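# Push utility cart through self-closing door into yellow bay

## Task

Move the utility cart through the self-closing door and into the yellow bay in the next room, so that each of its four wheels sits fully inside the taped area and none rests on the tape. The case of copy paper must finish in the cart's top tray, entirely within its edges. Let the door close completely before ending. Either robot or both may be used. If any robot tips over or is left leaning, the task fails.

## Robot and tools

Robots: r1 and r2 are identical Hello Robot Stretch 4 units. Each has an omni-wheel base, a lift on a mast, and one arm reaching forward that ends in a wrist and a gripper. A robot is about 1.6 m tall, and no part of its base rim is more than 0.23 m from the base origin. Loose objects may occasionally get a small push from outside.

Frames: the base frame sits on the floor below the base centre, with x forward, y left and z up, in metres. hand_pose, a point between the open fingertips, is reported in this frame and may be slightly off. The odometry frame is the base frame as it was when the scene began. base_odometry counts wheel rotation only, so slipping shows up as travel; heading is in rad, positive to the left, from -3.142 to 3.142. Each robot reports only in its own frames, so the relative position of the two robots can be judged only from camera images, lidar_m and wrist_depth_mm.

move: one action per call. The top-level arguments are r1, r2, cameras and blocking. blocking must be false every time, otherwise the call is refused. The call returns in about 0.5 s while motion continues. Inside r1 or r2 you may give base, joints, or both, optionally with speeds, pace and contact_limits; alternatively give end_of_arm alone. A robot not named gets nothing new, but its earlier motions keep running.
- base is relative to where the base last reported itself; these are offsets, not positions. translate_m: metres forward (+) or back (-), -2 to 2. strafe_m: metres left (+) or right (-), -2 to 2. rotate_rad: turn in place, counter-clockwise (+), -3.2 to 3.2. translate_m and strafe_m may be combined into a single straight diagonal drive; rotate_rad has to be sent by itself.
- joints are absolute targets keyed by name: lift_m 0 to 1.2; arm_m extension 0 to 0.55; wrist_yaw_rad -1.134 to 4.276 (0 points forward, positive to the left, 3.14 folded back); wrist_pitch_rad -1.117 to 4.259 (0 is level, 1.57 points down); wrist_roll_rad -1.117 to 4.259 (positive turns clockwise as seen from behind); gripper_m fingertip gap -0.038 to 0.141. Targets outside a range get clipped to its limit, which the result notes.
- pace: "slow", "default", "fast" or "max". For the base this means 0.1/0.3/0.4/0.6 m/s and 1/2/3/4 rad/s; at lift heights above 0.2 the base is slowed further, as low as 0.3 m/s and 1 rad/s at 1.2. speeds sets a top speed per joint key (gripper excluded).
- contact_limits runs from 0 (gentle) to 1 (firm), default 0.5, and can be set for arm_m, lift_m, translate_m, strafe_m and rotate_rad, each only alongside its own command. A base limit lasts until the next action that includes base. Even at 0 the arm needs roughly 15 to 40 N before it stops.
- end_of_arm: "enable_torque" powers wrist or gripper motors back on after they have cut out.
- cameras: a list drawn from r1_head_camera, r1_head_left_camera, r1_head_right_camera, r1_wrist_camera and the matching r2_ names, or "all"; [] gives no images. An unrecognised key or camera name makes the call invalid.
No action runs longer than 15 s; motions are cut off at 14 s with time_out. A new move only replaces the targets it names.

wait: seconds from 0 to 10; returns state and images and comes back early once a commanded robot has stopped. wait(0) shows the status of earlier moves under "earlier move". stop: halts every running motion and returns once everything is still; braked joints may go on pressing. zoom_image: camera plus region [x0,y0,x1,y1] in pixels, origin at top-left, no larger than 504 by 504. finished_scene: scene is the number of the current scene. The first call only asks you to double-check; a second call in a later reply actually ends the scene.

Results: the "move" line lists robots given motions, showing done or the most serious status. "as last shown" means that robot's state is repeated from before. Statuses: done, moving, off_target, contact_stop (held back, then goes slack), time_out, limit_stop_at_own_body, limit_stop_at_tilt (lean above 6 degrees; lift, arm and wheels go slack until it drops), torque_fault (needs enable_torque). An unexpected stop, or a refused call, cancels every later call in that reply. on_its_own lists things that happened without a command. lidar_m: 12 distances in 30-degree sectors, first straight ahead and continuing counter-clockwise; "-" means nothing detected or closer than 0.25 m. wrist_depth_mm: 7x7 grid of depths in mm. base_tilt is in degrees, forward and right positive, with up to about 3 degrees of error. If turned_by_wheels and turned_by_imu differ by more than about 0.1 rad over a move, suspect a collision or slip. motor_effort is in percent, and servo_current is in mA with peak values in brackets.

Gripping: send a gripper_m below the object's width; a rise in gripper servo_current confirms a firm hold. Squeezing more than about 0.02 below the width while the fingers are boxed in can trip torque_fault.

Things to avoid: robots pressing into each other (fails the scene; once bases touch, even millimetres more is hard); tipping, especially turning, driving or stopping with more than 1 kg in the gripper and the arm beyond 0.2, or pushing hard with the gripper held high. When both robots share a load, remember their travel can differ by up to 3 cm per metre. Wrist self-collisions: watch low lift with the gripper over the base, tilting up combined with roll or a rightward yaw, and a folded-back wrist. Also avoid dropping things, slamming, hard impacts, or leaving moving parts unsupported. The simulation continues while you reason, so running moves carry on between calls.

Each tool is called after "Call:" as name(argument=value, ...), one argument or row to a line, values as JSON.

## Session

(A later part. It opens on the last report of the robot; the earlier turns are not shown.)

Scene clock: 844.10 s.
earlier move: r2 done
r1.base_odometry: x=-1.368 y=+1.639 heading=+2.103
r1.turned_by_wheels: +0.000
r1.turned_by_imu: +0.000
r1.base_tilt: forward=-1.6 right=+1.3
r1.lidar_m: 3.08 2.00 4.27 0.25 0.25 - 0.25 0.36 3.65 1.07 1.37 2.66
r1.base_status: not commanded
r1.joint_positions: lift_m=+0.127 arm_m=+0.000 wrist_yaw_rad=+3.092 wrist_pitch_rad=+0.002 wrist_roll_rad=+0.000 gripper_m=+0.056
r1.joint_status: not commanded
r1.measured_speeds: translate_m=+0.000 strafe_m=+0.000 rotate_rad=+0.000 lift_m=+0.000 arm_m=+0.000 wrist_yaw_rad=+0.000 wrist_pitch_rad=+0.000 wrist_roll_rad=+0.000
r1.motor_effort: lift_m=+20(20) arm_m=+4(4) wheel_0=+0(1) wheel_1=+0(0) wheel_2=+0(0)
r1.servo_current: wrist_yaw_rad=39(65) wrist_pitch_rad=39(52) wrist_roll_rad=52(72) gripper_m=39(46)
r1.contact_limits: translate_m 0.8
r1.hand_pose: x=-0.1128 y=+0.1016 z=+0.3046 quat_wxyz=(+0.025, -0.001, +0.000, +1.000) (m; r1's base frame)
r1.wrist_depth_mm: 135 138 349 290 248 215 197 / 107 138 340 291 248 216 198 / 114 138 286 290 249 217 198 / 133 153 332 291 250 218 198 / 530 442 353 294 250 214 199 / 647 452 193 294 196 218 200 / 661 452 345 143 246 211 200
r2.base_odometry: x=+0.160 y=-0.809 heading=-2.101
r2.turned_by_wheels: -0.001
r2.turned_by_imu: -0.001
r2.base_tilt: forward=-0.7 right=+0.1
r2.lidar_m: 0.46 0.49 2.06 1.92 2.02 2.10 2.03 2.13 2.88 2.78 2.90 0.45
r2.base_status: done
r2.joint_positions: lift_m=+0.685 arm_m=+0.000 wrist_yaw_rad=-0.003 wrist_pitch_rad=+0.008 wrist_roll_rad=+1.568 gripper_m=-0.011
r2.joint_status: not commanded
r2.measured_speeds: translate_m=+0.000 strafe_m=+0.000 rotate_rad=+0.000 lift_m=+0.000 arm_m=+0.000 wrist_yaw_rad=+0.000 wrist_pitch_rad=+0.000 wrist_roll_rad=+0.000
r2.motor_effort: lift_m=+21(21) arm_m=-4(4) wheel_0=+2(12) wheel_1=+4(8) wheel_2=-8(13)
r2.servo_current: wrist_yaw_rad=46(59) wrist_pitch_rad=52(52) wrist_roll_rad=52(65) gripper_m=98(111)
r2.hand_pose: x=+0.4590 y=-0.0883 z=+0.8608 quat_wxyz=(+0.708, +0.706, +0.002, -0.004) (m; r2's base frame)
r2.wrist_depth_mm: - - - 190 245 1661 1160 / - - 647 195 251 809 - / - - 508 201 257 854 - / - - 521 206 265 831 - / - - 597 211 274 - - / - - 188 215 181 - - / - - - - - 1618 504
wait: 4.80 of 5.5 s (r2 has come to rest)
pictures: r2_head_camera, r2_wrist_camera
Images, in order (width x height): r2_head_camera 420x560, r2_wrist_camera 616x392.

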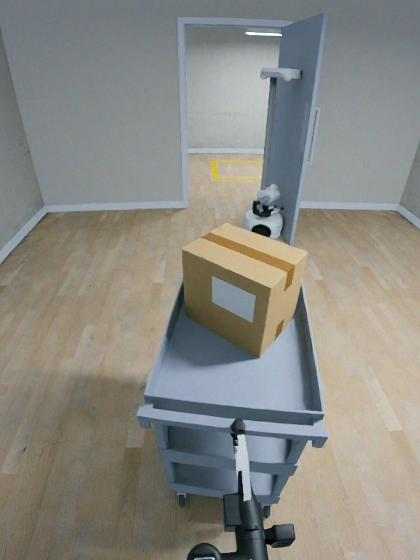

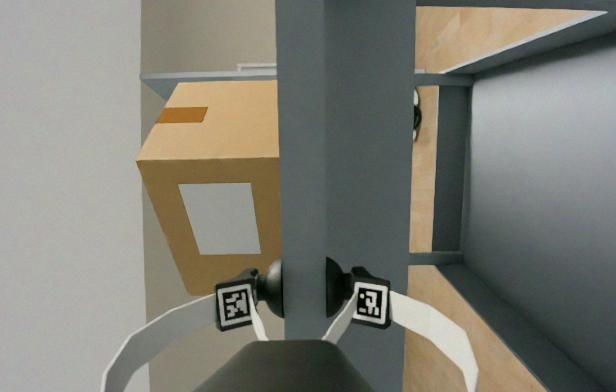

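Call:
move(
  blocking=false,
  cameras=[],
  r2={"joints": {"gripper_m": 0.1}},
)

Call:
wait(
  seconds=3,
  cameras=[],
)

Call:
move(
  blocking=false,
  cameras=[],
  r2={"base": {"translate_m": -0.1}, "pace": "slow"},
)

Call:
wait(
  seconds=3,
  cameras=[],
)

Call:
move(
  blocking=false,
  cameras=[],
  r2={"joints": {"wrist_roll_rad": 0.0, "gripper_m": 0.14}},
)

Call:
wait(
  seconds=3,
  cameras=["r2_wrist_camera", "r2_head_camera"],
)

Scene clock: 922.43 s.
move: r2 moving
r1.base_odometry: x=-1.368 y=+1.639 heading=+2.103
r1.turned_by_wheels: +0.000
r1.turned_by_imu: +0.000
r1.base_tilt: forward=-1.6 right=+1.3
r1.lidar_m: 3.08 1.98 4.25 0.25 0.25 - 0.25 0.37 3.65 1.05 1.42 2.64
r1.base_status: not commanded
r1.joint_positions: lift_m=+0.127 arm_m=+0.000 wrist_yaw_rad=+3.092 wrist_pitch_rad=+0.002 wrist_roll_rad=+0.000 gripper_m=+0.056
r1.joint_status: not commanded
r1.measured_speeds: translate_m=+0.000 strafe_m=+0.000 rotate_rad=+0.000 lift_m=+0.000 arm_m=+0.000 wrist_yaw_rad=+0.000 wrist_pitch_rad=+0.000 wrist_roll_rad=+0.000
r1.motor_effort: lift_m=+20(20) arm_m=+4(4) wheel_0=+0(1) wheel_1=+0(0) wheel_2=+0(0)
r1.servo_current: wrist_yaw_rad=46(65) wrist_pitch_rad=46(46) wrist_roll_rad=59(59) gripper_m=39(46)
r1.contact_limits: translate_m 0.8
r1.hand_pose: x=-0.1128 y=+0.1016 z=+0.3046 quat_wxyz=(+0.025, -0.001, +0.000, +1.000) (m; r1's base frame)
r1.wrist_depth_mm: 136 138 347 289 247 216 197 / 107 138 340 290 248 216 198 / 115 139 287 293 249 216 198 / 133 153 332 291 251 218 199 / 525 439 353 294 250 213 200 / 654 449 193 296 196 218 200 / 668 449 345 143 246 211 200
r2.base_odometry: x=+0.160 y=-0.809 heading=-2.101
r2.turned_by_wheels: +0.000
r2.turned_by_imu: +0.000
r2.base_tilt: forward=-0.7 right=+0.1
r2.lidar_m: 0.43 0.48 2.05 1.91 2.04 2.11 2.00 2.13 2.88 2.77 2.89 0.46
r2.base_status: not commanded
r2.joint_positions: lift_m=+0.685 arm_m=+0.000 wrist_yaw_rad=-0.003 wrist_pitch_rad=+0.008 wrist_roll_rad=+1.568 gripper_m=+0.011
r2.joint_status: gripper_m moving
r2.measured_speeds: translate_m=+0.000 strafe_m=+0.000 rotate_rad=+0.000 lift_m=+0.000 arm_m=+0.000 wrist_yaw_rad=+0.000 wrist_pitch_rad=+0.000 wrist_roll_rad=+0.000
r2.motor_effort: lift_m=+21(21) arm_m=-4(4) wheel_0=+1(2) wheel_1=+4(4) wheel_2=-8(8)
r2.servo_current: wrist_yaw_rad=26(59) wrist_pitch_rad=46(52) wrist_roll_rad=46(52) gripper_m=78(98)
r2.hand_pose: x=+0.4590 y=-0.0883 z=+0.8608 quat_wxyz=(+0.708, +0.706, +0.002, -0.004) (m; r2's base frame)
r2.wrist_depth_mm: - - - 193 248 1661 1182 / - - 647 199 254 820 - / - - 512 204 260 842 - / - - 521 209 270 - - / - - 609 215 277 - - / - - 194 219 184 - - / - - - - - 1708 500
pictures: none
No camera images: "cameras" was empty.

Scene clock: 923.80 s.
earlier move: r2 done
r1.base_odometry: x=-1.368 y=+1.639 heading=+2.103
r1.turned_by_wheels: +0.000
r1.turned_by_imu: +0.000
r1.base_tilt: forward=-1.6 right=+1.3
r1.lidar_m: 3.07 1.99 4.25 0.25 0.25 - 0.25 0.39 3.63 1.04 1.40 2.66
r1.base_status: not commanded
r1.joint_positions: lift_m=+0.127 arm_m=+0.000 wrist_yaw_rad=+3.092 wrist_pitch_rad=+0.002 wrist_roll_rad=+0.000 gripper_m=+0.056
r1.joint_status: not commanded
r1.measured_speeds: translate_m=+0.000 strafe_m=+0.000 rotate_rad=+0.000 lift_m=+0.000 arm_m=+0.000 wrist_yaw_rad=+0.000 wrist_pitch_rad=+0.000 wrist_roll_rad=+0.000
r1.motor_effort: lift_m=+20(20) arm_m=+4(4) wheel_0=+0(1) wheel_1=+0(0) wheel_2=+0(0)
r1.servo_current: wrist_yaw_rad=46(65) wrist_pitch_rad=46(52) wrist_roll_rad=39(65) gripper_m=39(46)
r1.contact_limits: translate_m 0.8
r1.hand_pose: x=-0.1128 y=+0.1016 z=+0.3046 quat_wxyz=(+0.025, -0.001, +0.000, +1.000) (m; r1's base frame)
r1.wrist_depth_mm: 136 137 347 290 248 216 198 / 107 138 336 291 249 216 198 / 114 138 287 291 250 217 199 / 133 153 330 291 250 217 199 / 525 442 353 296 251 214 199 / 654 452 193 293 196 217 199 / 654 449 343 143 247 211 199
r2.base_odometry: x=+0.160 y=-0.809 heading=-2.101
r2.turned_by_wheels: +0.000
r2.turned_by_imu: +0.000
r2.base_tilt: forward=-0.7 right=+0.1
r2.lidar_m: 0.44 0.51 2.06 1.92 2.07 2.10 2.02 2.12 2.89 2.78 2.90 0.46
r2.base_status: not commanded
r2.joint_positions: lift_m=+0.685 arm_m=+0.000 wrist_yaw_rad=-0.003 wrist_pitch_rad=+0.008 wrist_roll_rad=+1.568 gripper_m=+0.100
r2.joint_status: all done
r2.measured_speeds: translate_m=+0.000 strafe_m=+0.000 rotate_rad=+0.000 lift_m=+0.000 arm_m=+0.000 wrist_yaw_rad=+0.000 wrist_pitch_rad=+0.000 wrist_roll_rad=+0.000
r2.motor_effort: lift_m=+21(21) arm_m=-4(4) wheel_0=+1(2) wheel_1=+3(4) wheel_2=-7(8)
r2.servo_current: wrist_yaw_rad=59(65) wrist_pitch_rad=52(52) wrist_roll_rad=39(59) gripper_m=52(111)
r2.hand_pose: x=+0.4591 y=-0.0883 z=+0.8608 quat_wxyz=(+0.708, +0.706, +0.002, -0.004) (m; r2's base frame)
r2.wrist_depth_mm: - - - 194 250 1661 574 / - - 634 199 256 831 - / - - 504 206 263 842 - / - - 530 210 271 - - / - - 597 218 277 - - / - - 196 222 196 - - / - - - - - 1756 496
wait: 1.37 of 3 s (r2 has come to rest)
pictures: none
No camera images: "cameras" was empty.

Scene clock: 924.30 s.
move: r2 moving
r1.base_odometry: x=-1.368 y=+1.639 heading=+2.103
r1.turned_by_wheels: +0.000
r1.turned_by_imu: +0.000
r1.base_tilt: forward=-1.6 right=+1.3
r1.lidar_m: 3.06 1.99 4.25 0.25 0.25 - 0.25 0.36 3.65 1.07 1.40 2.65
r1.base_status: not commanded
r1.joint_positions: lift_m=+0.127 arm_m=+0.000 wrist_yaw_rad=+3.092 wrist_pitch_rad=+0.002 wrist_roll_rad=+0.000 gripper_m=+0.056
r1.joint_status: not commanded
r1.measured_speeds: translate_m=+0.000 strafe_m=+0.000 rotate_rad=+0.000 lift_m=+0.000 arm_m=+0.000 wrist_yaw_rad=+0.000 wrist_pitch_rad=+0.000 wrist_roll_rad=+0.000
r1.motor_effort: lift_m=+20(20) arm_m=+4(4) wheel_0=+0(1) wheel_1=+0(0) wheel_2=+0(0)
r1.servo_current: wrist_yaw_rad=52(72) wrist_pitch_rad=46(46) wrist_roll_rad=52(59) gripper_m=39(46)
r1.contact_limits: translate_m 0.8
r1.hand_pose: x=-0.1128 y=+0.1016 z=+0.3046 quat_wxyz=(+0.025, -0.001, +0.000, +1.000) (m; r1's base frame)
r1.wrist_depth_mm: 136 138 349 290 249 216 198 / 107 138 340 291 249 216 198 / 114 138 287 291 248 217 198 / 133 153 332 293 250 218 199 / 530 445 353 294 250 214 200 / 647 449 193 294 197 218 199 / 654 449 345 143 247 211 199
r2.base_odometry: x=+0.166 y=-0.799 heading=-2.102
r2.turned_by_wheels: +0.000
r2.turned_by_imu: +0.000
r2.base_tilt: forward=-0.7 right=+0.1
r2.lidar_m: 0.47 0.53 2.06 1.91 2.05 2.11 2.00 2.10 2.87 2.78 2.90 0.47
r2.base_status: translate_m moving
r2.joint_positions: lift_m=+0.685 arm_m=+0.000 wrist_yaw_rad=-0.003 wrist_pitch_rad=+0.008 wrist_roll_rad=+1.568 gripper_m=+0.100
r2.joint_status: not commanded
r2.measured_speeds: translate_m=-0.049 strafe_m=+0.000 rotate_rad=+0.002 lift_m=+0.000 arm_m=+0.000 wrist_yaw_rad=+0.000 wrist_pitch_rad=+0.000 wrist_roll_rad=+0.000
r2.motor_effort: lift_m=+21(21) arm_m=-4(4) wheel_0=-5(9) wheel_1=-7(8) wheel_2=+8(9)
r2.servo_current: wrist_yaw_rad=33(52) wrist_pitch_rad=46(52) wrist_roll_rad=46(52) gripper_m=46(59)
r2.hand_pose: x=+0.4591 y=-0.0883 z=+0.8608 quat_wxyz=(+0.708, +0.706, +0.002, -0.004) (m; r2's base frame)
r2.wrist_depth_mm: - - - 204 257 1708 1098 / - - 654 209 266 842 - / - - 512 216 274 866 - / - - 539 222 282 - - / - - 603 287 289 - - / - - 196 235 196 - - / - - - - - 1756 500
pictures: none
No camera images: "cameras" was empty.

Scene clock: 926.10 s.
earlier move: r2 done
r1.base_odometry: x=-1.368 y=+1.639 heading=+2.103
r1.turned_by_wheels: +0.000
r1.turned_by_imu: +0.000
r1.base_tilt: forward=-1.6 right=+1.3
r1.lidar_m: 3.07 1.98 4.26 0.25 0.25 - 0.25 0.37 3.65 1.05 1.38 2.65
r1.base_status: not commanded
r1.joint_positions: lift_m=+0.127 arm_m=+0.000 wrist_yaw_rad=+3.092 wrist_pitch_rad=+0.002 wrist_roll_rad=+0.000 gripper_m=+0.056
r1.joint_status: not commanded
r1.measured_speeds: translate_m=+0.000 strafe_m=+0.000 rotate_rad=+0.000 lift_m=+0.000 arm_m=+0.000 wrist_yaw_rad=+0.000 wrist_pitch_rad=+0.000 wrist_roll_rad=+0.000
r1.motor_effort: lift_m=+20(20) arm_m=+4(4) wheel_0=+0(1) wheel_1=+0(0) wheel_2=+0(0)
r1.servo_current: wrist_yaw_rad=52(72) wrist_pitch_rad=46(52) wrist_roll_rad=46(72) gripper_m=46(46)
r1.contact_limits: translate_m 0.8
r1.hand_pose: x=-0.1128 y=+0.1016 z=+0.3046 quat_wxyz=(+0.025, -0.001, +0.000, +1.000) (m; r1's base frame)
r1.wrist_depth_mm: 135 138 347 290 248 216 198 / 107 138 338 290 250 217 198 / 114 139 287 291 249 216 198 / 133 154 329 291 250 217 199 / 525 445 351 291 251 215 199 / 647 445 193 294 197 219 200 / 661 449 345 143 245 210 198
r2.base_odometry: x=+0.210 y=-0.723 heading=-2.101
r2.turned_by_wheels: +0.000
r2.turned_by_imu: +0.000
r2.base_tilt: forward=-0.7 right=+0.1
r2.lidar_m: 0.55 2.76 2.03 1.92 2.06 2.01 1.92 1.99 2.74 2.77 2.91 0.57
r2.base_status: done
r2.joint_positions: lift_m=+0.685 arm_m=+0.000 wrist_yaw_rad=-0.003 wrist_pitch_rad=+0.008 wrist_roll_rad=+1.568 gripper_m=+0.100
r2.joint_status: not commanded
r2.measured_speeds: translate_m=+0.000 strafe_m=+0.000 rotate_rad=+0.000 lift_m=+0.000 arm_m=+0.000 wrist_yaw_rad=+0.000 wrist_pitch_rad=+0.000 wrist_roll_rad=+0.000
r2.motor_effort: lift_m=+21(21) arm_m=-4(4) wheel_0=-2(9) wheel_1=-3(8) wheel_2=+6(10)
r2.servo_current: wrist_yaw_rad=46(59) wrist_pitch_rad=46(59) wrist_roll_rad=52(59) gripper_m=52(59)
r2.hand_pose: x=+0.4591 y=-0.0883 z=+0.8608 quat_wxyz=(+0.708, +0.706, +0.002, -0.004) (m; r2's base frame)
r2.wrist_depth_mm: - - - 306 347 366 364 / - - - 349 353 891 - / - - 621 362 976 - - / - - 627 370 375 - - / - - 723 384 382 - - / - - 195 330 191 - - / - - - - - 1756 500
wait: 1.80 of 3 s (r2 has come to rest)
pictures: none
No camera images: "cameras" was empty.

Scene clock: 926.60 s.
move: r2 moving
r1.base_odometry: x=-1.368 y=+1.639 heading=+2.103
r1.turned_by_wheels: +0.000
r1.turned_by_imu: +0.000
r1.base_tilt: forward=-1.6 right=+1.3
r1.lidar_m: 3.07 1.97 4.27 0.25 0.25 - 0.25 0.37 3.65 1.05 1.42 2.65
r1.base_status: not commanded
r1.joint_positions: lift_m=+0.127 arm_m=+0.000 wrist_yaw_rad=+3.092 wrist_pitch_rad=+0.002 wrist_roll_rad=+0.000 gripper_m=+0.056
r1.joint_status: not commanded
r1.measured_speeds: translate_m=+0.000 strafe_m=+0.000 rotate_rad=+0.000 lift_m=+0.000 arm_m=+0.000 wrist_yaw_rad=+0.000 wrist_pitch_rad=+0.000 wrist_roll_rad=+0.000
r1.motor_effort: lift_m=+20(20) arm_m=+4(4) wheel_0=+0(1) wheel_1=+0(0) wheel_2=+0(0)
r1.servo_current: wrist_yaw_rad=46(65) wrist_pitch_rad=46(46) wrist_roll_rad=52(65) gripper_m=46(46)
r1.contact_limits: translate_m 0.8
r1.hand_pose: x=-0.1128 y=+0.1016 z=+0.3046 quat_wxyz=(+0.025, -0.001, +0.000, +1.000) (m; r1's base frame)
r1.wrist_depth_mm: 136 138 347 289 248 216 197 / 107 138 338 291 248 216 198 / 114 139 286 291 250 218 199 / 133 154 330 290 250 217 199 / 525 445 353 293 251 214 200 / 661 445 193 294 196 219 199 / 661 452 345 143 247 211 200
r2.base_odometry: x=+0.210 y=-0.723 heading=-2.101
r2.turned_by_wheels: +0.000
r2.turned_by_imu: +0.000
r2.base_tilt: forward=-0.7 right=+0.1
r2.lidar_m: 0.55 2.79 2.05 1.93 2.05 2.01 1.92 2.00 2.73 2.78 2.87 0.56
r2.base_status: not commanded
r2.joint_positions: lift_m=+0.685 arm_m=+0.000 wrist_yaw_rad=-0.003 wrist_pitch_rad=+0.008 wrist_roll_rad=+0.981 gripper_m=+0.115
r2.joint_status: wrist_roll_rad moving; gripper_m moving
r2.measured_speeds: translate_m=+0.000 strafe_m=+0.000 rotate_rad=+0.000 lift_m=+0.000 arm_m=+0.000 wrist_yaw_rad=+0.000 wrist_pitch_rad=+0.000 wrist_roll_rad=-1.820
r2.motor_effort: lift_m=+21(21) arm_m=-4(4) wheel_0=-3(3) wheel_1=-4(4) wheel_2=+6(6)
r2.servo_current: wrist_yaw_rad=39(59) wrist_pitch_rad=52(52) wrist_roll_rad=91(91) gripper_m=91(91)
r2.hand_pose: x=+0.4591 y=-0.0883 z=+0.8608 quat_wxyz=(+0.882, +0.471, +0.003, -0.003) (m; r2's base frame)
r2.wrist_depth_mm: - - - - - - - / - - - 699 291 340 1808 / - - 640 603 347 351 347 / - - 715 621 359 931 - / - - - 382 375 - - / - - 198 382 191 - - / - - - - - - -
pictures: none
No camera images: "cameras" was empty.

Scene clock: 927.60 s.
earlier move: r2 done
r1.base_odometry: x=-1.368 y=+1.639 heading=+2.103
r1.turned_by_wheels: +0.000
r1.turned_by_imu: +0.000
r1.base_tilt: forward=-1.6 right=+1.3
r1.lidar_m: 3.08 1.98 4.24 0.25 0.25 - 0.25 0.38 3.66 1.06 1.40 2.63
r1.base_status: not commanded
r1.joint_positions: lift_m=+0.127 arm_m=+0.000 wrist_yaw_rad=+3.092 wrist_pitch_rad=+0.002 wrist_roll_rad=+0.000 gripper_m=+0.056
r1.joint_status: not commanded
r1.measured_speeds: translate_m=+0.000 strafe_m=+0.000 rotate_rad=+0.000 lift_m=+0.000 arm_m=+0.000 wrist_yaw_rad=+0.000 wrist_pitch_rad=+0.000 wrist_roll_rad=+0.000
r1.motor_effort: lift_m=+20(20) arm_m=+4(4) wheel_0=+0(1) wheel_1=+0(0) wheel_2=+0(0)
r1.servo_current: wrist_yaw_rad=33(65) wrist_pitch_rad=46(46) wrist_roll_rad=52(65) gripper_m=39(46)
r1.contact_limits: translate_m 0.8
r1.hand_pose: x=-0.1128 y=+0.1016 z=+0.3046 quat_wxyz=(+0.025, -0.001, +0.000, +1.000) (m; r1's base frame)
r1.wrist_depth_mm: 136 138 349 290 247 216 196 / 107 138 340 291 249 217 198 / 114 138 286 291 248 218 199 / 133 154 330 293 250 216 199 / 530 442 351 293 251 213 199 / 654 449 193 294 196 218 200 / 668 449 345 143 247 211 200
r2.base_odometry: x=+0.210 y=-0.723 heading=-2.101
r2.turned_by_wheels: +0.000
r2.turned_by_imu: +0.000
r2.base_tilt: forward=-0.7 right=+0.1
r2.lidar_m: 0.55 2.80 2.05 1.94 2.06 2.02 1.92 2.00 2.76 2.76 2.91 0.54
r2.base_status: not commanded
r2.joint_positions: lift_m=+0.685 arm_m=+0.000 wrist_yaw_rad=-0.003 wrist_pitch_rad=+0.008 wrist_roll_rad=+0.002 gripper_m=+0.140
r2.joint_status: all done
r2.measured_speeds: translate_m=+0.000 strafe_m=+0.000 rotate_rad=+0.000 lift_m=+0.000 arm_m=+0.000 wrist_yaw_rad=+0.000 wrist_pitch_rad=+0.000 wrist_roll_rad=+0.000
r2.motor_effort: lift_m=+21(21) arm_m=-4(4) wheel_0=-3(4) wheel_1=-3(4) wheel_2=+6(6)
r2.servo_current: wrist_yaw_rad=33(59) wrist_pitch_rad=52(52) wrist_roll_rad=46(98) gripper_m=52(104)
r2.hand_pose: x=+0.4591 y=-0.0883 z=+0.8608 quat_wxyz=(+1.000, +0.001, +0.004, -0.001) (m; r2's base frame)
r2.wrist_depth_mm: - - - - - - - / - - - - - - - / - - - 676 603 - - / - - - 683 603 - - / - 359 338 324 310 294 282 / - 370 399 377 200 342 310 / 1921 1708 1921 - - 1756 1661
wait: 1.00 of 3 s (r2 has come to rest)
pictures: r2_head_camera, r2_wrist_camera
Images, in order (width x height): r2_head_camera 420x560, r2_wrist_camera 616x392.

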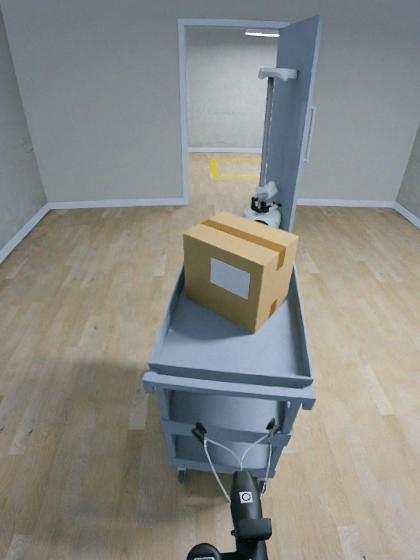

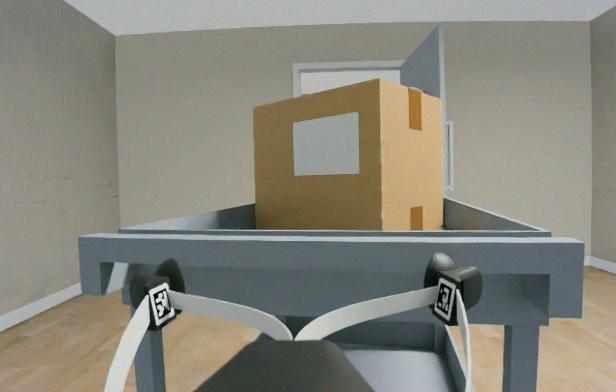

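Call:
move(
  blocking=false,
  cameras=[],
  r2={"base": {"translate_m": 0.35}, "pace": "slow"},
)

Call:
wait(
  seconds=6,
  cameras=["r2_wrist_camera", "r2_head_camera"],
)

Scene clock: 937.40 s.
move: r2 moving
r1.base_odometry: x=-1.368 y=+1.639 heading=+2.103
r1.turned_by_wheels: +0.000
r1.turned_by_imu: +0.000
r1.base_tilt: forward=-1.6 right=+1.3
r1.lidar_m: 3.08 1.98 4.26 0.25 0.25 - 0.25 0.35 3.67 1.06 1.38 2.65
r1.base_status: not commanded
r1.joint_positions: lift_m=+0.127 arm_m=+0.000 wrist_yaw_rad=+3.092 wrist_pitch_rad=+0.002 wrist_roll_rad=+0.000 gripper_m=+0.056
r1.joint_status: not commanded
r1.measured_speeds: translate_m=+0.000 strafe_m=+0.000 rotate_rad=+0.000 lift_m=+0.000 arm_m=+0.000 wrist_yaw_rad=+0.000 wrist_pitch_rad=+0.000 wrist_roll_rad=+0.000
r1.motor_effort: lift_m=+20(20) arm_m=+4(4) wheel_0=+0(1) wheel_1=+0(0) wheel_2=+0(0)
r1.servo_current: wrist_yaw_rad=59(72) wrist_pitch_rad=46(46) wrist_roll_rad=59(59) gripper_m=46(46)
r1.contact_limits: translate_m 0.8
r1.hand_pose: x=-0.1128 y=+0.1016 z=+0.3046 quat_wxyz=(+0.025, -0.001, +0.000, +1.000) (m; r1's base frame)
r1.wrist_depth_mm: 136 138 349 289 247 216 196 / 107 138 340 291 249 216 198 / 114 138 285 293 249 216 198 / 133 153 334 291 251 217 198 / 525 442 353 293 250 214 199 / 654 449 193 294 197 218 200 / 661 445 345 143 244 210 200
r2.base_odometry: x=+0.204 y=-0.733 heading=-2.101
r2.turned_by_wheels: +0.000
r2.turned_by_imu: +0.001
r2.base_tilt: forward=-0.7 right=+0.1
r2.lidar_m: 0.53 2.80 2.03 1.93 2.04 2.02 1.94 2.02 2.77 2.75 2.89 0.52
r2.base_status: translate_m moving
r2.joint_positions: lift_m=+0.685 arm_m=+0.000 wrist_yaw_rad=-0.003 wrist_pitch_rad=+0.008 wrist_roll_rad=+0.002 gripper_m=+0.140
r2.joint_status: not commanded
r2.measured_speeds: translate_m=+0.049 strafe_m=+0.000 rotate_rad=+0.000 lift_m=+0.000 arm_m=+0.000 wrist_yaw_rad=+0.000 wrist_pitch_rad=+0.000 wrist_roll_rad=+0.000
r2.motor_effort: lift_m=+21(21) arm_m=-4(4) wheel_0=+4(9) wheel_1=+6(6) wheel_2=-8(9)
r2.servo_current: wrist_yaw_rad=39(52) wrist_pitch_rad=52(52) wrist_roll_rad=46(52) gripper_m=52(59)
r2.hand_pose: x=+0.4591 y=-0.0883 z=+0.8608 quat_wxyz=(+1.000, +0.001, +0.004, -0.001) (m; r2's base frame)
r2.wrist_depth_mm: - - - - - - - / - - - - - - - / - - - 668 585 - - / - - - 668 591 - - / - 345 329 320 297 281 271 / - 353 384 366 212 332 289 / 1983 442 1921 - - 1708 1661
pictures: none
No camera images: "cameras" was empty.

Scene clock: 941.70 s.
earlier move: r2 done
r1.base_odometry: x=-1.368 y=+1.639 heading=+2.103
r1.turned_by_wheels: +0.000
r1.turned_by_imu: +0.000
r1.base_tilt: forward=-1.6 right=+1.3
r1.lidar_m: 3.07 1.68 4.26 0.25 0.25 - 0.25 0.36 3.66 1.06 1.41 2.66
r1.base_status: not commanded
r1.joint_positions: lift_m=+0.127 arm_m=+0.000 wrist_yaw_rad=+3.092 wrist_pitch_rad=+0.002 wrist_roll_rad=+0.000 gripper_m=+0.056
r1.joint_status: not commanded
r1.measured_speeds: translate_m=+0.000 strafe_m=+0.000 rotate_rad=+0.000 lift_m=+0.000 arm_m=+0.000 wrist_yaw_rad=+0.000 wrist_pitch_rad=+0.000 wrist_roll_rad=+0.000
r1.motor_effort: lift_m=+20(20) arm_m=+4(4) wheel_0=+0(1) wheel_1=+0(0) wheel_2=+0(0)
r1.servo_current: wrist_yaw_rad=33(72) wrist_pitch_rad=39(46) wrist_roll_rad=52(78) gripper_m=46(52)
r1.contact_limits: translate_m 0.8
r1.hand_pose: x=-0.1128 y=+0.1016 z=+0.3046 quat_wxyz=(+0.025, -0.001, +0.000, +1.000) (m; r1's base frame)
r1.wrist_depth_mm: 136 138 349 290 248 216 197 / 107 138 342 290 248 217 198 / 114 138 287 293 249 218 199 / 133 153 334 293 251 217 198 / 525 445 351 294 251 214 199 / 647 449 193 293 196 220 199 / 668 452 345 143 247 211 199
r2.base_odometry: x=+0.033 y=-1.025 heading=-2.101
r2.turned_by_wheels: +0.000
r2.turned_by_imu: +0.000
r2.base_tilt: forward=-0.7 right=+0.1
r2.lidar_m: 0.48 2.81 2.05 1.91 2.04 2.33 2.26 2.38 2.87 2.77 2.89 0.53
r2.base_status: done
r2.joint_positions: lift_m=+0.685 arm_m=+0.000 wrist_yaw_rad=-0.003 wrist_pitch_rad=+0.007 wrist_roll_rad=+0.002 gripper_m=+0.140
r2.joint_status: not commanded
r2.measured_speeds: translate_m=+0.000 strafe_m=+0.000 rotate_rad=+0.000 lift_m=+0.000 arm_m=+0.000 wrist_yaw_rad=+0.000 wrist_pitch_rad=+0.000 wrist_roll_rad=+0.000
r2.motor_effort: lift_m=+21(21) arm_m=+4(5) wheel_0=+4(11) wheel_1=+4(7) wheel_2=-6(15)
r2.servo_current: wrist_yaw_rad=46(65) wrist_pitch_rad=46(59) wrist_roll_rad=39(65) gripper_m=46(59)
r2.hand_pose: x=+0.4590 y=-0.0883 z=+0.8609 quat_wxyz=(+1.000, +0.001, +0.004, -0.001) (m; r2's base frame)
r2.wrist_depth_mm: - - - - - - - / - - - - 539 - - / - - - 603 535 - - / - - - 615 539 - - / - 314 309 300 263 254 247 / - 251 246 243 239 234 294 / 1808 336 1808 - - 1708 1708
wait: 4.30 of 6 s (r2 has come to rest)
pictures: r2_head_camera, r2_wrist_camera
Images, in order (width x height): r2_head_camera 420x560, r2_wrist_camera 616x392.

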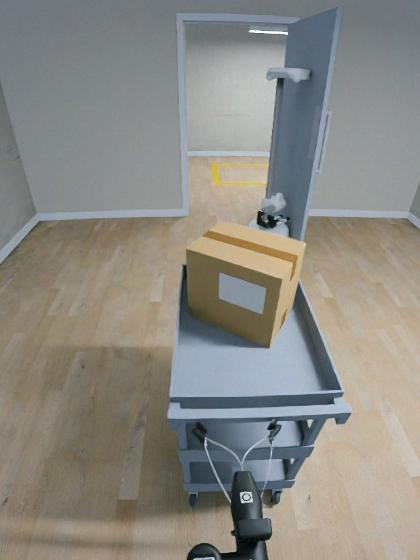

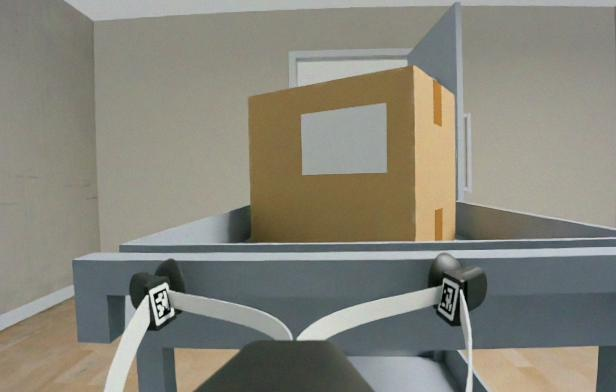

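Call:
move(
  blocking=false,
  cameras=[],
  r2={"base": {"translate_m": -0.065, "strafe_m": -0.255}},
)

Call:
wait(
  seconds=4,
  cameras=[],
)

Call:
move(
  blocking=false,
  cameras=[],
  r2={"base": {"rotate_rad": 0.175}, "pace": "slow"},
)

Call:
wait(
  seconds=3,
  cameras=["r2_wrist_camera", "r2_head_camera"],
)

Scene clock: 1001.50 s.
move: r2 moving
r1.base_odometry: x=-1.368 y=+1.639 heading=+2.103
r1.turned_by_wheels: +0.000
r1.turned_by_imu: +0.000
r1.base_tilt: forward=-1.6 right=+1.3
r1.lidar_m: 3.04 1.70 4.25 0.25 0.25 - 0.25 0.35 3.66 1.06 1.41 2.65
r1.base_status: not commanded
r1.joint_positions: lift_m=+0.127 arm_m=+0.000 wrist_yaw_rad=+3.092 wrist_pitch_rad=+0.002 wrist_roll_rad=+0.000 gripper_m=+0.056
r1.joint_status: not commanded
r1.measured_speeds: translate_m=+0.000 strafe_m=+0.000 rotate_rad=+0.000 lift_m=+0.000 arm_m=+0.000 wrist_yaw_rad=+0.000 wrist_pitch_rad=+0.000 wrist_roll_rad=+0.000
r1.motor_effort: lift_m=+20(20) arm_m=+4(4) wheel_0=+0(1) wheel_1=+0(0) wheel_2=+0(0)
r1.servo_current: wrist_yaw_rad=33(59) wrist_pitch_rad=39(46) wrist_roll_rad=65(65) gripper_m=39(46)
r1.contact_limits: translate_m 0.8
r1.hand_pose: x=-0.1128 y=+0.1016 z=+0.3046 quat_wxyz=(+0.025, -0.001, +0.000, +1.000) (m; r1's base frame)
r1.wrist_depth_mm: 136 138 349 289 247 216 198 / 107 138 338 290 249 217 198 / 114 138 286 293 250 217 198 / 133 153 332 291 250 217 198 / 525 442 355 291 250 214 199 / 654 449 193 293 196 218 200 / 676 449 345 143 246 211 200
r2.base_odometry: x=+0.010 y=-1.002 heading=-2.101
r2.turned_by_wheels: +0.000
r2.turned_by_imu: +0.001
r2.base_tilt: forward=-0.7 right=+0.1
r2.lidar_m: 0.46 2.82 2.09 1.96 2.03 2.37 2.25 2.37 2.88 2.75 2.85 0.53
r2.base_status: translate_m moving; strafe_m moving
r2.joint_positions: lift_m=+0.685 arm_m=+0.000 wrist_yaw_rad=-0.003 wrist_pitch_rad=+0.007 wrist_roll_rad=+0.002 gripper_m=+0.140
r2.joint_status: not commanded
r2.measured_speeds: translate_m=-0.031 strafe_m=-0.120 rotate_rad=+0.005 lift_m=+0.000 arm_m=+0.000 wrist_yaw_rad=+0.000 wrist_pitch_rad=+0.000 wrist_roll_rad=+0.000
r2.motor_effort: lift_m=+21(21) arm_m=+4(5) wheel_0=+6(13) wheel_1=-10(12) wheel_2=+6(6)
r2.servo_current: wrist_yaw_rad=46(59) wrist_pitch_rad=39(52) wrist_roll_rad=39(52) gripper_m=52(52)
r2.hand_pose: x=+0.4590 y=-0.0883 z=+0.8609 quat_wxyz=(+1.000, +0.001, +0.004, -0.001) (m; r2's base frame)
r2.wrist_depth_mm: - - - - - - - / - - - 640 559 - - / - - - 603 544 - - / - - - 609 549 - - / - 281 273 268 264 254 246 / - 205 253 251 244 240 297 / 1921 1708 1756 - - 1708 1708
pictures: none
No camera images: "cameras" was empty.

Scene clock: 1003.30 s.
earlier move: r2 done
r1.base_odometry: x=-1.368 y=+1.639 heading=+2.103
r1.turned_by_wheels: +0.000
r1.turned_by_imu: +0.000
r1.base_tilt: forward=-1.6 right=+1.3
r1.lidar_m: 3.06 1.68 4.26 0.25 0.25 - 0.25 0.38 3.65 1.05 1.40 2.68
r1.base_status: not commanded
r1.joint_positions: lift_m=+0.127 arm_m=+0.000 wrist_yaw_rad=+3.092 wrist_pitch_rad=+0.002 wrist_roll_rad=+0.000 gripper_m=+0.056
r1.joint_status: not commanded
r1.measured_speeds: translate_m=+0.000 strafe_m=+0.000 rotate_rad=+0.000 lift_m=+0.000 arm_m=+0.000 wrist_yaw_rad=+0.000 wrist_pitch_rad=+0.000 wrist_roll_rad=+0.000
r1.motor_effort: lift_m=+20(20) arm_m=+4(4) wheel_0=+0(1) wheel_1=+0(1) wheel_2=+0(0)
r1.servo_current: wrist_yaw_rad=59(65) wrist_pitch_rad=39(52) wrist_roll_rad=39(65) gripper_m=39(46)
r1.contact_limits: translate_m 0.8
r1.hand_pose: x=-0.1128 y=+0.1016 z=+0.3046 quat_wxyz=(+0.025, -0.001, +0.000, +1.000) (m; r1's base frame)
r1.wrist_depth_mm: 136 138 345 290 247 216 198 / 107 138 340 291 248 217 198 / 114 139 286 293 249 217 198 / 133 154 330 293 250 217 199 / 525 442 351 294 250 215 199 / 647 442 193 294 196 219 200 / 661 449 345 143 245 210 199
r2.base_odometry: x=-0.154 y=-0.840 heading=-2.101
r2.turned_by_wheels: +0.000
r2.turned_by_imu: +0.000
r2.base_tilt: forward=-0.7 right=+0.1
r2.lidar_m: 0.51 0.55 2.32 2.19 2.30 2.31 2.20 2.32 2.63 2.51 2.63 2.69
r2.base_status: done
r2.joint_positions: lift_m=+0.685 arm_m=+0.000 wrist_yaw_rad=-0.003 wrist_pitch_rad=+0.007 wrist_roll_rad=+0.002 gripper_m=+0.140
r2.joint_status: not commanded
r2.measured_speeds: translate_m=+0.000 strafe_m=+0.000 rotate_rad=+0.000 lift_m=+0.000 arm_m=+0.000 wrist_yaw_rad=+0.000 wrist_pitch_rad=+0.000 wrist_roll_rad=+0.000
r2.motor_effort: lift_m=+21(21) arm_m=+5(5) wheel_0=+3(13) wheel_1=-1(12) wheel_2=+5(9)
r2.servo_current: wrist_yaw_rad=52(59) wrist_pitch_rad=52(59) wrist_roll_rad=39(52) gripper_m=52(59)
r2.hand_pose: x=+0.4590 y=-0.0882 z=+0.8609 quat_wxyz=(+1.000, +0.001, +0.004, -0.001) (m; r2's base frame)
r2.wrist_depth_mm: - - - - - - - / - - - - - - - / - - 603 732 - - - / - - 609 732 - - - / 375 310 304 301 - - - / 382 204 364 298 300 - - / 1983 1808 - - 1983 1808 1863
wait: 1.80 of 4 s (r2 has come to rest)
pictures: none
No camera images: "cameras" was empty.

Scene clock: 1003.80 s.
move: r2 moving
r1.base_odometry: x=-1.368 y=+1.639 heading=+2.103
r1.turned_by_wheels: +0.000
r1.turned_by_imu: +0.000
r1.base_tilt: forward=-1.5 right=+1.2
r1.lidar_m: 3.09 1.68 4.26 0.25 0.25 - 0.25 0.37 3.67 1.05 1.40 2.66
r1.base_status: not commanded
r1.joint_positions: lift_m=+0.127 arm_m=+0.000 wrist_yaw_rad=+3.092 wrist_pitch_rad=+0.002 wrist_roll_rad=+0.000 gripper_m=+0.056
r1.joint_status: not commanded
r1.measured_speeds: translate_m=+0.000 strafe_m=+0.000 rotate_rad=+0.000 lift_m=+0.000 arm_m=+0.000 wrist_yaw_rad=+0.000 wrist_pitch_rad=+0.000 wrist_roll_rad=+0.000
r1.motor_effort: lift_m=+20(20) arm_m=+4(4) wheel_0=+0(1) wheel_1=+0(0) wheel_2=+0(0)
r1.servo_current: wrist_yaw_rad=39(59) wrist_pitch_rad=39(46) wrist_roll_rad=59(59) gripper_m=46(46)
r1.contact_limits: translate_m 0.8
r1.hand_pose: x=-0.1128 y=+0.1016 z=+0.3046 quat_wxyz=(+0.025, -0.001, +0.000, +1.000) (m; r1's base frame)
r1.wrist_depth_mm: 135 138 349 290 248 216 197 / 107 138 340 290 248 216 198 / 115 138 287 291 250 218 198 / 133 154 332 293 250 218 199 / 525 445 353 294 250 214 200 / 654 449 193 294 196 218 199 / 661 452 347 143 245 211 200
r2.base_odometry: x=-0.154 y=-0.840 heading=-1.983
r2.turned_by_wheels: +0.118
r2.turned_by_imu: +0.115
r2.base_tilt: forward=-0.7 right=+0.1
r2.lidar_m: 0.50 0.58 2.26 2.18 2.44 2.23 2.22 2.40 2.54 2.52 2.74 0.56
r2.base_status: rotate_rad moving
r2.joint_positions: lift_m=+0.685 arm_m=+0.000 wrist_yaw_rad=-0.003 wrist_pitch_rad=+0.007 wrist_roll_rad=+0.002 gripper_m=+0.140
r2.joint_status: not commanded
r2.measured_speeds: translate_m=+0.000 strafe_m=+0.001 rotate_rad=+0.352 lift_m=+0.000 arm_m=+0.000 wrist_yaw_rad=+0.000 wrist_pitch_rad=+0.000 wrist_roll_rad=+0.000
r2.motor_effort: lift_m=+21(21) arm_m=+4(5) wheel_0=-5(9) wheel_1=-5(9) wheel_2=-5(9)
r2.servo_current: wrist_yaw_rad=39(52) wrist_pitch_rad=52(52) wrist_roll_rad=52(52) gripper_m=46(59)
r2.hand_pose: x=+0.4590 y=-0.0882 z=+0.8609 quat_wxyz=(+1.000, +0.001, +0.004, -0.001) (m; r2's base frame)
r2.wrist_depth_mm: - - - - - - - / - - - - - - - / - - 699 615 - - - / - - 707 615 732 - - / 342 329 310 297 286 - - / 424 215 368 351 279 - - / 1661 1808 - - - 1708 1808
pictures: none
No camera images: "cameras" was empty.

Scene clock: 1004.43 s.
earlier move: r2 done
r1.base_odometry: x=-1.368 y=+1.639 heading=+2.103
r1.turned_by_wheels: +0.000
r1.turned_by_imu: +0.000
r1.base_tilt: forward=-1.6 right=+1.3
r1.lidar_m: 3.04 1.70 4.24 0.25 0.25 - 0.25 0.35 3.67 1.08 1.40 2.65
r1.base_status: not commanded
r1.joint_positions: lift_m=+0.127 arm_m=+0.000 wrist_yaw_rad=+3.092 wrist_pitch_rad=+0.002 wrist_roll_rad=+0.000 gripper_m=+0.056
r1.joint_status: not commanded
r1.measured_speeds: translate_m=+0.000 strafe_m=+0.000 rotate_rad=+0.000 lift_m=+0.000 arm_m=+0.000 wrist_yaw_rad=+0.000 wrist_pitch_rad=+0.000 wrist_roll_rad=+0.000
r1.motor_effort: lift_m=+20(20) arm_m=+4(4) wheel_0=+0(1) wheel_1=+0(0) wheel_2=+0(0)
r1.servo_current: wrist_yaw_rad=46(65) wrist_pitch_rad=46(46) wrist_roll_rad=59(59) gripper_m=39(46)
r1.contact_limits: translate_m 0.8
r1.hand_pose: x=-0.1128 y=+0.1016 z=+0.3046 quat_wxyz=(+0.025, -0.001, +0.000, +1.000) (m; r1's base frame)
r1.wrist_depth_mm: 136 138 347 290 248 216 198 / 107 138 338 291 249 218 198 / 114 139 287 291 249 218 198 / 133 153 332 291 250 217 198 / 530 449 353 293 250 214 200 / 661 449 193 293 196 218 200 / 661 452 347 143 247 211 200
r2.base_odometry: x=-0.154 y=-0.840 heading=-1.927
r2.turned_by_wheels: +0.056
r2.turned_by_imu: +0.055
r2.base_tilt: forward=-0.7 right=+0.1
r2.lidar_m: 0.51 0.60 2.24 2.17 2.49 2.22 2.21 2.43 2.54 2.52 2.81 0.52
r2.base_status: done
r2.joint_positions: lift_m=+0.685 arm_m=+0.000 wrist_yaw_rad=-0.003 wrist_pitch_rad=+0.007 wrist_roll_rad=+0.002 gripper_m=+0.140
r2.joint_status: not commanded
r2.measured_speeds: translate_m=+0.000 strafe_m=+0.000 rotate_rad=+0.000 lift_m=+0.000 arm_m=+0.000 wrist_yaw_rad=+0.000 wrist_pitch_rad=+0.000 wrist_roll_rad=+0.000
r2.motor_effort: lift_m=+21(21) arm_m=+4(5) wheel_0=-5(9) wheel_1=-5(9) wheel_2=-5(9)
r2.servo_current: wrist_yaw_rad=46(59) wrist_pitch_rad=52(52) wrist_roll_rad=46(52) gripper_m=52(59)
r2.hand_pose: x=+0.4590 y=-0.0882 z=+0.8609 quat_wxyz=(+1.000, +0.001, +0.004, -0.001) (m; r2's base frame)
r2.wrist_depth_mm: - - - - - - - / - - - - - - - / - - - 597 683 - - / - - 778 615 654 - - / 370 340 322 300 285 325 - / - 214 377 353 200 202 - / 1808 1756 1921 - 355 1618 1808
wait: 0.63 of 3 s (r2 has come to rest)
pictures: r2_head_camera, r2_wrist_camera
Images, in order (width x height): r2_head_camera 420x560, r2_wrist_camera 616x392.

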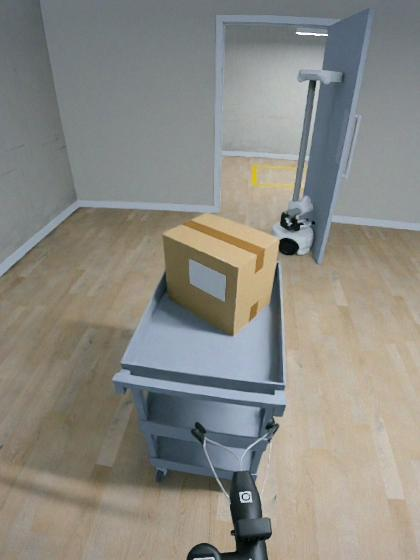

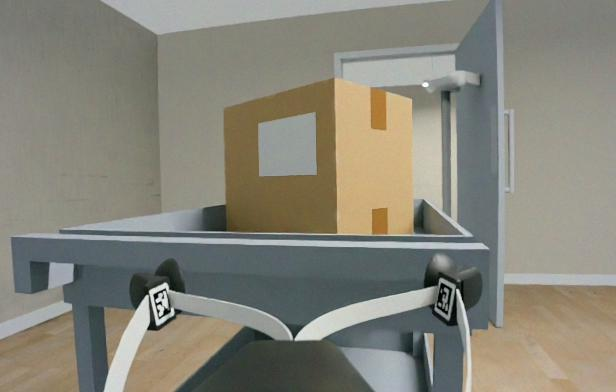

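Call:
move(
  blocking=false,
  cameras=[],
  r2={"base": {"translate_m": 0.3}, "pace": "slow"},
)

Call:
wait(
  seconds=5,
  cameras=["r2_wrist_camera", "r2_head_camera"],
)

Scene clock: 1012.47 s.
move: r2 moving
r1.base_odometry: x=-1.368 y=+1.639 heading=+2.103
r1.turned_by_wheels: +0.000
r1.turned_by_imu: +0.000
r1.base_tilt: forward=-1.5 right=+1.3
r1.lidar_m: 3.08 1.70 4.26 0.25 0.25 - 0.25 0.34 3.67 1.09 1.43 2.66
r1.base_status: not commanded
r1.joint_positions: lift_m=+0.127 arm_m=+0.000 wrist_yaw_rad=+3.092 wrist_pitch_rad=+0.002 wrist_roll_rad=+0.000 gripper_m=+0.056
r1.joint_status: not commanded
r1.measured_speeds: translate_m=+0.000 strafe_m=+0.000 rotate_rad=+0.000 lift_m=+0.000 arm_m=+0.000 wrist_yaw_rad=+0.000 wrist_pitch_rad=+0.000 wrist_roll_rad=+0.000
r1.motor_effort: lift_m=+20(20) arm_m=+4(4) wheel_0=+0(1) wheel_1=+0(0) wheel_2=+0(0)
r1.servo_current: wrist_yaw_rad=52(65) wrist_pitch_rad=46(46) wrist_roll_rad=39(59) gripper_m=46(46)
r1.contact_limits: translate_m 0.8
r1.hand_pose: x=-0.1128 y=+0.1016 z=+0.3046 quat_wxyz=(+0.025, -0.001, +0.000, +1.000) (m; r1's base frame)
r1.wrist_depth_mm: 136 138 349 289 248 216 197 / 107 138 336 291 249 216 198 / 114 138 287 290 249 217 199 / 133 153 332 293 250 217 198 / 530 442 353 293 249 214 199 / 654 445 193 294 197 219 199 / 668 455 345 143 246 211 200
r2.base_odometry: x=-0.158 y=-0.851 heading=-1.927
r2.turned_by_wheels: +0.000
r2.turned_by_imu: +0.001
r2.base_tilt: forward=-0.7 right=+0.0
r2.lidar_m: 0.52 0.60 2.23 2.19 2.49 2.24 2.20 2.45 2.55 2.53 2.80 0.55
r2.base_status: translate_m moving
r2.joint_positions: lift_m=+0.685 arm_m=+0.000 wrist_yaw_rad=-0.003 wrist_pitch_rad=+0.007 wrist_roll_rad=+0.002 gripper_m=+0.140
r2.joint_status: not commanded
r2.measured_speeds: translate_m=+0.049 strafe_m=+0.000 rotate_rad=+0.001 lift_m=+0.000 arm_m=+0.000 wrist_yaw_rad=+0.000 wrist_pitch_rad=+0.000 wrist_roll_rad=+0.000
r2.motor_effort: lift_m=+21(21) arm_m=+5(5) wheel_0=+4(7) wheel_1=+8(8) wheel_2=-9(10)
r2.servo_current: wrist_yaw_rad=39(52) wrist_pitch_rad=46(52) wrist_roll_rad=52(52) gripper_m=46(52)
r2.hand_pose: x=+0.4590 y=-0.0882 z=+0.8609 quat_wxyz=(+1.000, +0.001, +0.004, -0.001) (m; r2's base frame)
r2.wrist_depth_mm: - - - - - - - / - - - 661 - - - / - - - 597 640 - - / - - 768 603 661 - - / 353 334 306 289 273 258 - / - 205 366 342 200 202 - / 1756 1863 1983 - - 1618 1808
pictures: none
No camera images: "cameras" was empty.

Scene clock: 1016.23 s.
earlier move: r2 done
r1.base_odometry: x=-1.368 y=+1.639 heading=+2.103
r1.turned_by_wheels: +0.000
r1.turned_by_imu: +0.000
r1.base_tilt: forward=-1.6 right=+1.2
r1.lidar_m: 3.07 1.44 4.26 0.25 0.25 - 0.25 0.36 3.64 1.04 1.38 2.66
r1.base_status: not commanded
r1.joint_positions: lift_m=+0.127 arm_m=+0.000 wrist_yaw_rad=+3.092 wrist_pitch_rad=+0.002 wrist_roll_rad=+0.000 gripper_m=+0.056
r1.joint_status: not commanded
r1.measured_speeds: translate_m=+0.000 strafe_m=+0.000 rotate_rad=+0.000 lift_m=+0.000 arm_m=+0.000 wrist_yaw_rad=+0.000 wrist_pitch_rad=+0.000 wrist_roll_rad=+0.000
r1.motor_effort: lift_m=+20(20) arm_m=+4(4) wheel_0=+0(1) wheel_1=+0(0) wheel_2=+0(0)
r1.servo_current: wrist_yaw_rad=39(72) wrist_pitch_rad=39(46) wrist_roll_rad=52(65) gripper_m=39(46)
r1.contact_limits: translate_m 0.8
r1.hand_pose: x=-0.1128 y=+0.1016 z=+0.3046 quat_wxyz=(+0.025, -0.001, +0.000, +1.000) (m; r1's base frame)
r1.wrist_depth_mm: 136 138 347 289 248 216 197 / 107 138 338 291 248 216 198 / 114 139 286 290 250 218 198 / 133 153 332 291 250 217 199 / 525 442 353 293 251 214 199 / 654 452 193 293 197 220 199 / 668 452 345 143 246 211 200
r2.base_odometry: x=-0.258 y=-1.121 heading=-1.927
r2.turned_by_wheels: +0.000
r2.turned_by_imu: +0.000
r2.base_tilt: forward=-0.7 right=+0.1
r2.lidar_m: 0.47 2.66 2.15 2.16 2.38 2.52 2.50 2.79 2.58 2.57 2.87 0.53
r2.base_status: done
r2.joint_positions: lift_m=+0.685 arm_m=+0.000 wrist_yaw_rad=-0.003 wrist_pitch_rad=+0.007 wrist_roll_rad=+0.002 gripper_m=+0.140
r2.joint_status: not commanded
r2.measured_speeds: translate_m=+0.000 strafe_m=+0.000 rotate_rad=+0.000 lift_m=+0.000 arm_m=+0.000 wrist_yaw_rad=+0.000 wrist_pitch_rad=+0.000 wrist_roll_rad=+0.000
r2.motor_effort: lift_m=+21(21) arm_m=+4(5) wheel_0=+4(9) wheel_1=+5(8) wheel_2=-7(17)
r2.servo_current: wrist_yaw_rad=46(59) wrist_pitch_rad=46(59) wrist_roll_rad=46(65) gripper_m=52(59)
r2.hand_pose: x=+0.4590 y=-0.0882 z=+0.8609 quat_wxyz=(+1.000, +0.001, +0.004, -0.001) (m; r2's base frame)
r2.wrist_depth_mm: - - - - - - - / - - - 634 554 - - / - - - 591 539 - - / - - - 597 549 - - / - 309 304 301 298 252 247 / 254 216 244 243 238 206 293 / 1808 343 1756 - - 1661 1708
wait: 3.77 of 5 s (r2 has come to rest)
pictures: r2_head_camera, r2_wrist_camera
Images, in order (width x height): r2_head_camera 420x560, r2_wrist_camera 616x392.

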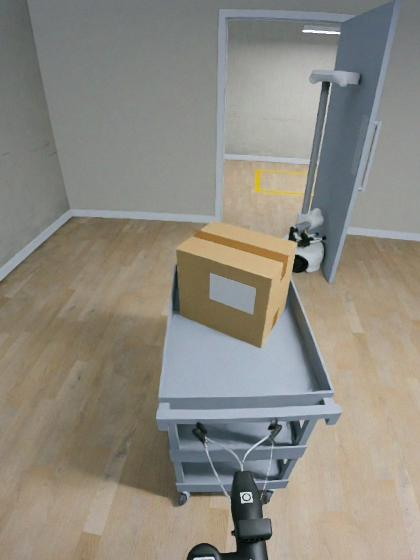

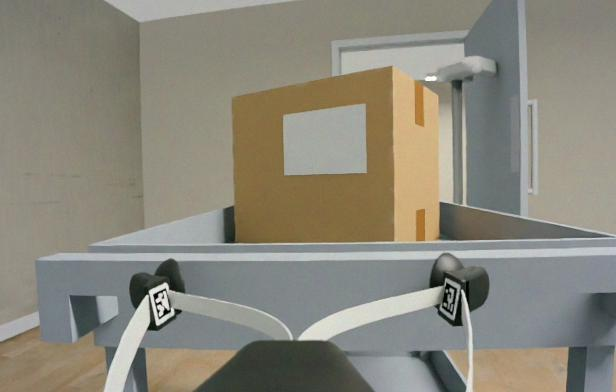

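Call:
move(
  blocking=false,
  cameras=["r2_head_camera", "r2_wrist_camera", "r1_head_camera"],
)

Scene clock: 1048.33 s.
r1.base_odometry: x=-1.368 y=+1.639 heading=+2.103
r1.turned_by_wheels: +0.000
r1.turned_by_imu: +0.000
r1.base_tilt: forward=-1.6 right=+1.3
r1.lidar_m: 3.07 1.44 4.26 0.25 0.25 - 0.25 0.35 3.65 1.07 1.39 2.64
r1.base_status: not commanded
r1.joint_positions: lift_m=+0.127 arm_m=+0.000 wrist_yaw_rad=+3.092 wrist_pitch_rad=+0.002 wrist_roll_rad=+0.000 gripper_m=+0.056
r1.joint_status: not commanded
r1.measured_speeds: translate_m=+0.000 strafe_m=+0.000 rotate_rad=+0.000 lift_m=+0.000 arm_m=+0.000 wrist_yaw_rad=+0.000 wrist_pitch_rad=+0.000 wrist_roll_rad=+0.000
r1.motor_effort: lift_m=+20(20) arm_m=+4(4) wheel_0=+0(1) wheel_1=+0(0) wheel_2=+0(0)
r1.servo_current: wrist_yaw_rad=59(72) wrist_pitch_rad=39(46) wrist_roll_rad=33(65) gripper_m=46(46)
r1.contact_limits: translate_m 0.8
r1.hand_pose: x=-0.1128 y=+0.1016 z=+0.3046 quat_wxyz=(+0.025, -0.001, +0.000, +1.000) (m; r1's base frame)
r1.wrist_depth_mm: 136 138 347 287 248 216 197 / 107 138 340 289 248 217 198 / 114 139 286 291 250 217 199 / 133 153 332 293 250 217 199 / 530 445 353 293 251 214 199 / 654 449 193 294 196 219 200 / 661 452 345 144 246 211 200
r2.base_odometry: x=-0.258 y=-1.121 heading=-1.927
r2.turned_by_wheels: +0.000
r2.turned_by_imu: +0.000
r2.base_tilt: forward=-0.7 right=+0.0
r2.lidar_m: 0.45 2.69 2.18 2.16 2.37 2.51 2.50 2.81 2.58 2.57 2.88 0.52
r2.base_status: done
r2.joint_positions: lift_m=+0.685 arm_m=+0.000 wrist_yaw_rad=-0.003 wrist_pitch_rad=+0.007 wrist_roll_rad=+0.002 gripper_m=+0.140
r2.joint_status: not commanded
r2.measured_speeds: translate_m=+0.000 strafe_m=+0.000 rotate_rad=+0.000 lift_m=+0.000 arm_m=+0.000 wrist_yaw_rad=+0.000 wrist_pitch_rad=+0.000 wrist_roll_rad=+0.000
r2.motor_effort: lift_m=+21(21) arm_m=+4(5) wheel_0=+4(9) wheel_1=+5(8) wheel_2=-7(17)
r2.servo_current: wrist_yaw_rad=39(59) wrist_pitch_rad=46(59) wrist_roll_rad=33(65) gripper_m=52(59)
r2.hand_pose: x=+0.4590 y=-0.0882 z=+0.8609 quat_wxyz=(+1.000, +0.001, +0.004, -0.001) (m; r2's base frame)
r2.wrist_depth_mm: - - - - - - - / - - - 627 564 - - / - - - 585 539 - - / - - - 591 539 - - / - 310 304 300 297 254 247 / 254 216 245 242 239 206 293 / 1808 345 1808 - - 1618 1661
pictures: r1_head_camera, r2_head_camera, r2_wrist_camera
Images, in order (width x height): r1_head_camera 420x560, r2_head_camera 420x560, r2_wrist_camera 616x392.

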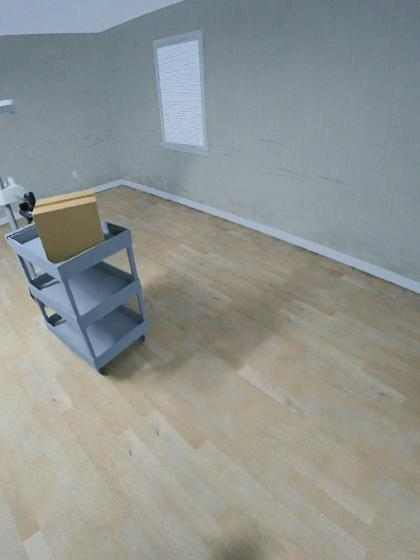

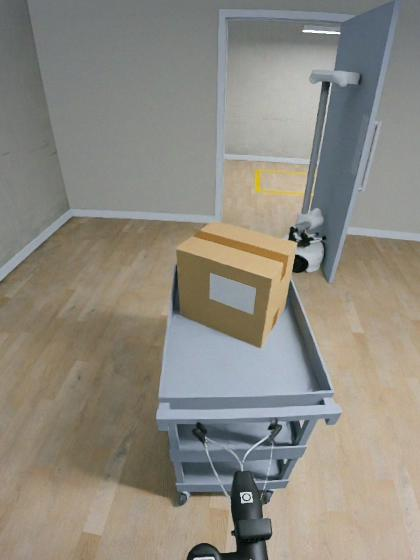

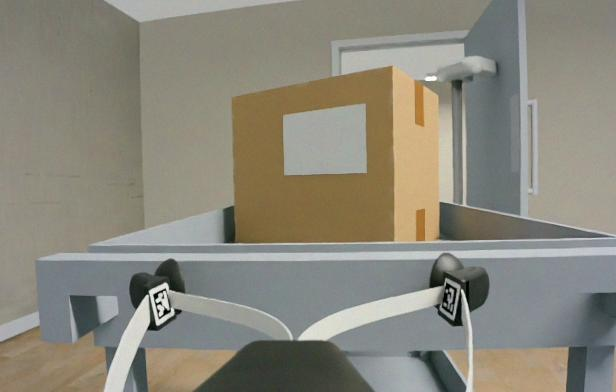

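Call:
zoom_image(
  camera="r1_head_camera",
  region=[0, 160, 180, 400],
)

Call:
zoom_image(
  camera="r2_head_camera",
  region=[140, 180, 360, 520],
)

Scaled by 2.100 from the camera's 420x560 image, which has a finer 600x800 frame.

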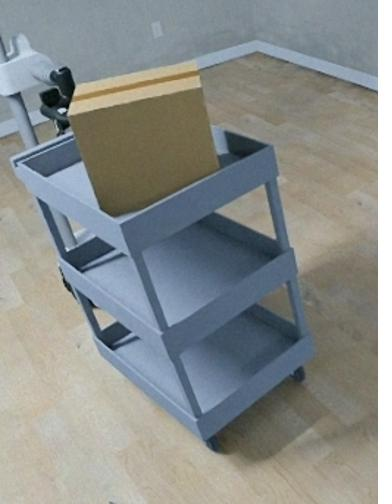

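Scaled by 1.482 from the camera's 420x560 image, which has a finer 1200x1600 frame.

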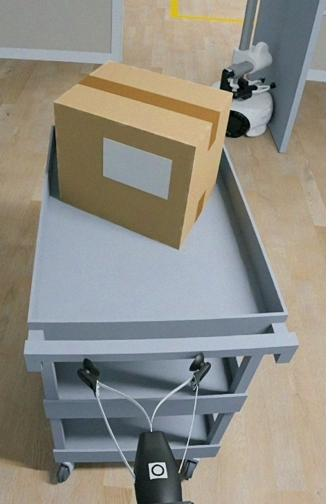

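Call:
zoom_image(
  camera="r1_head_camera",
  region=[0, 190, 140, 290],
)

Call:
zoom_image(
  camera="r2_head_camera",
  region=[150, 220, 350, 420],
)

Scaled by 3.600 from the camera's 420x560 image, which has a finer 600x800 frame.

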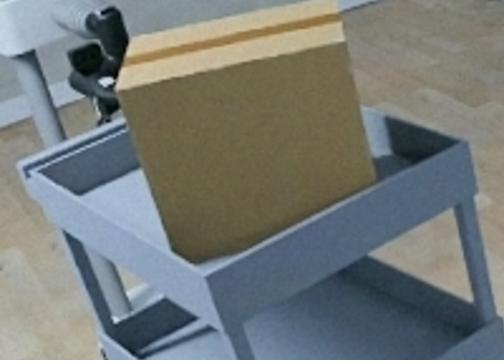

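Scaled by 2.520 from the camera's 420x560 image, which has a finer 1200x1600 frame.

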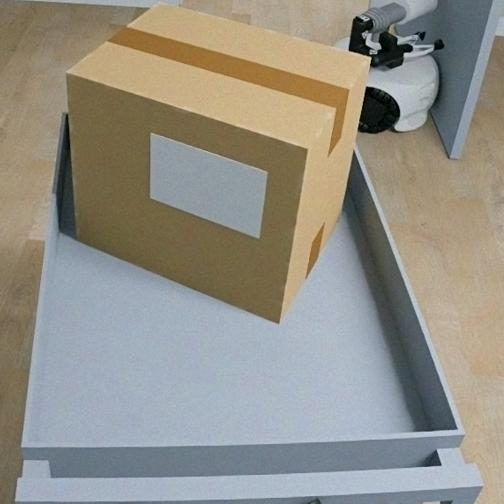

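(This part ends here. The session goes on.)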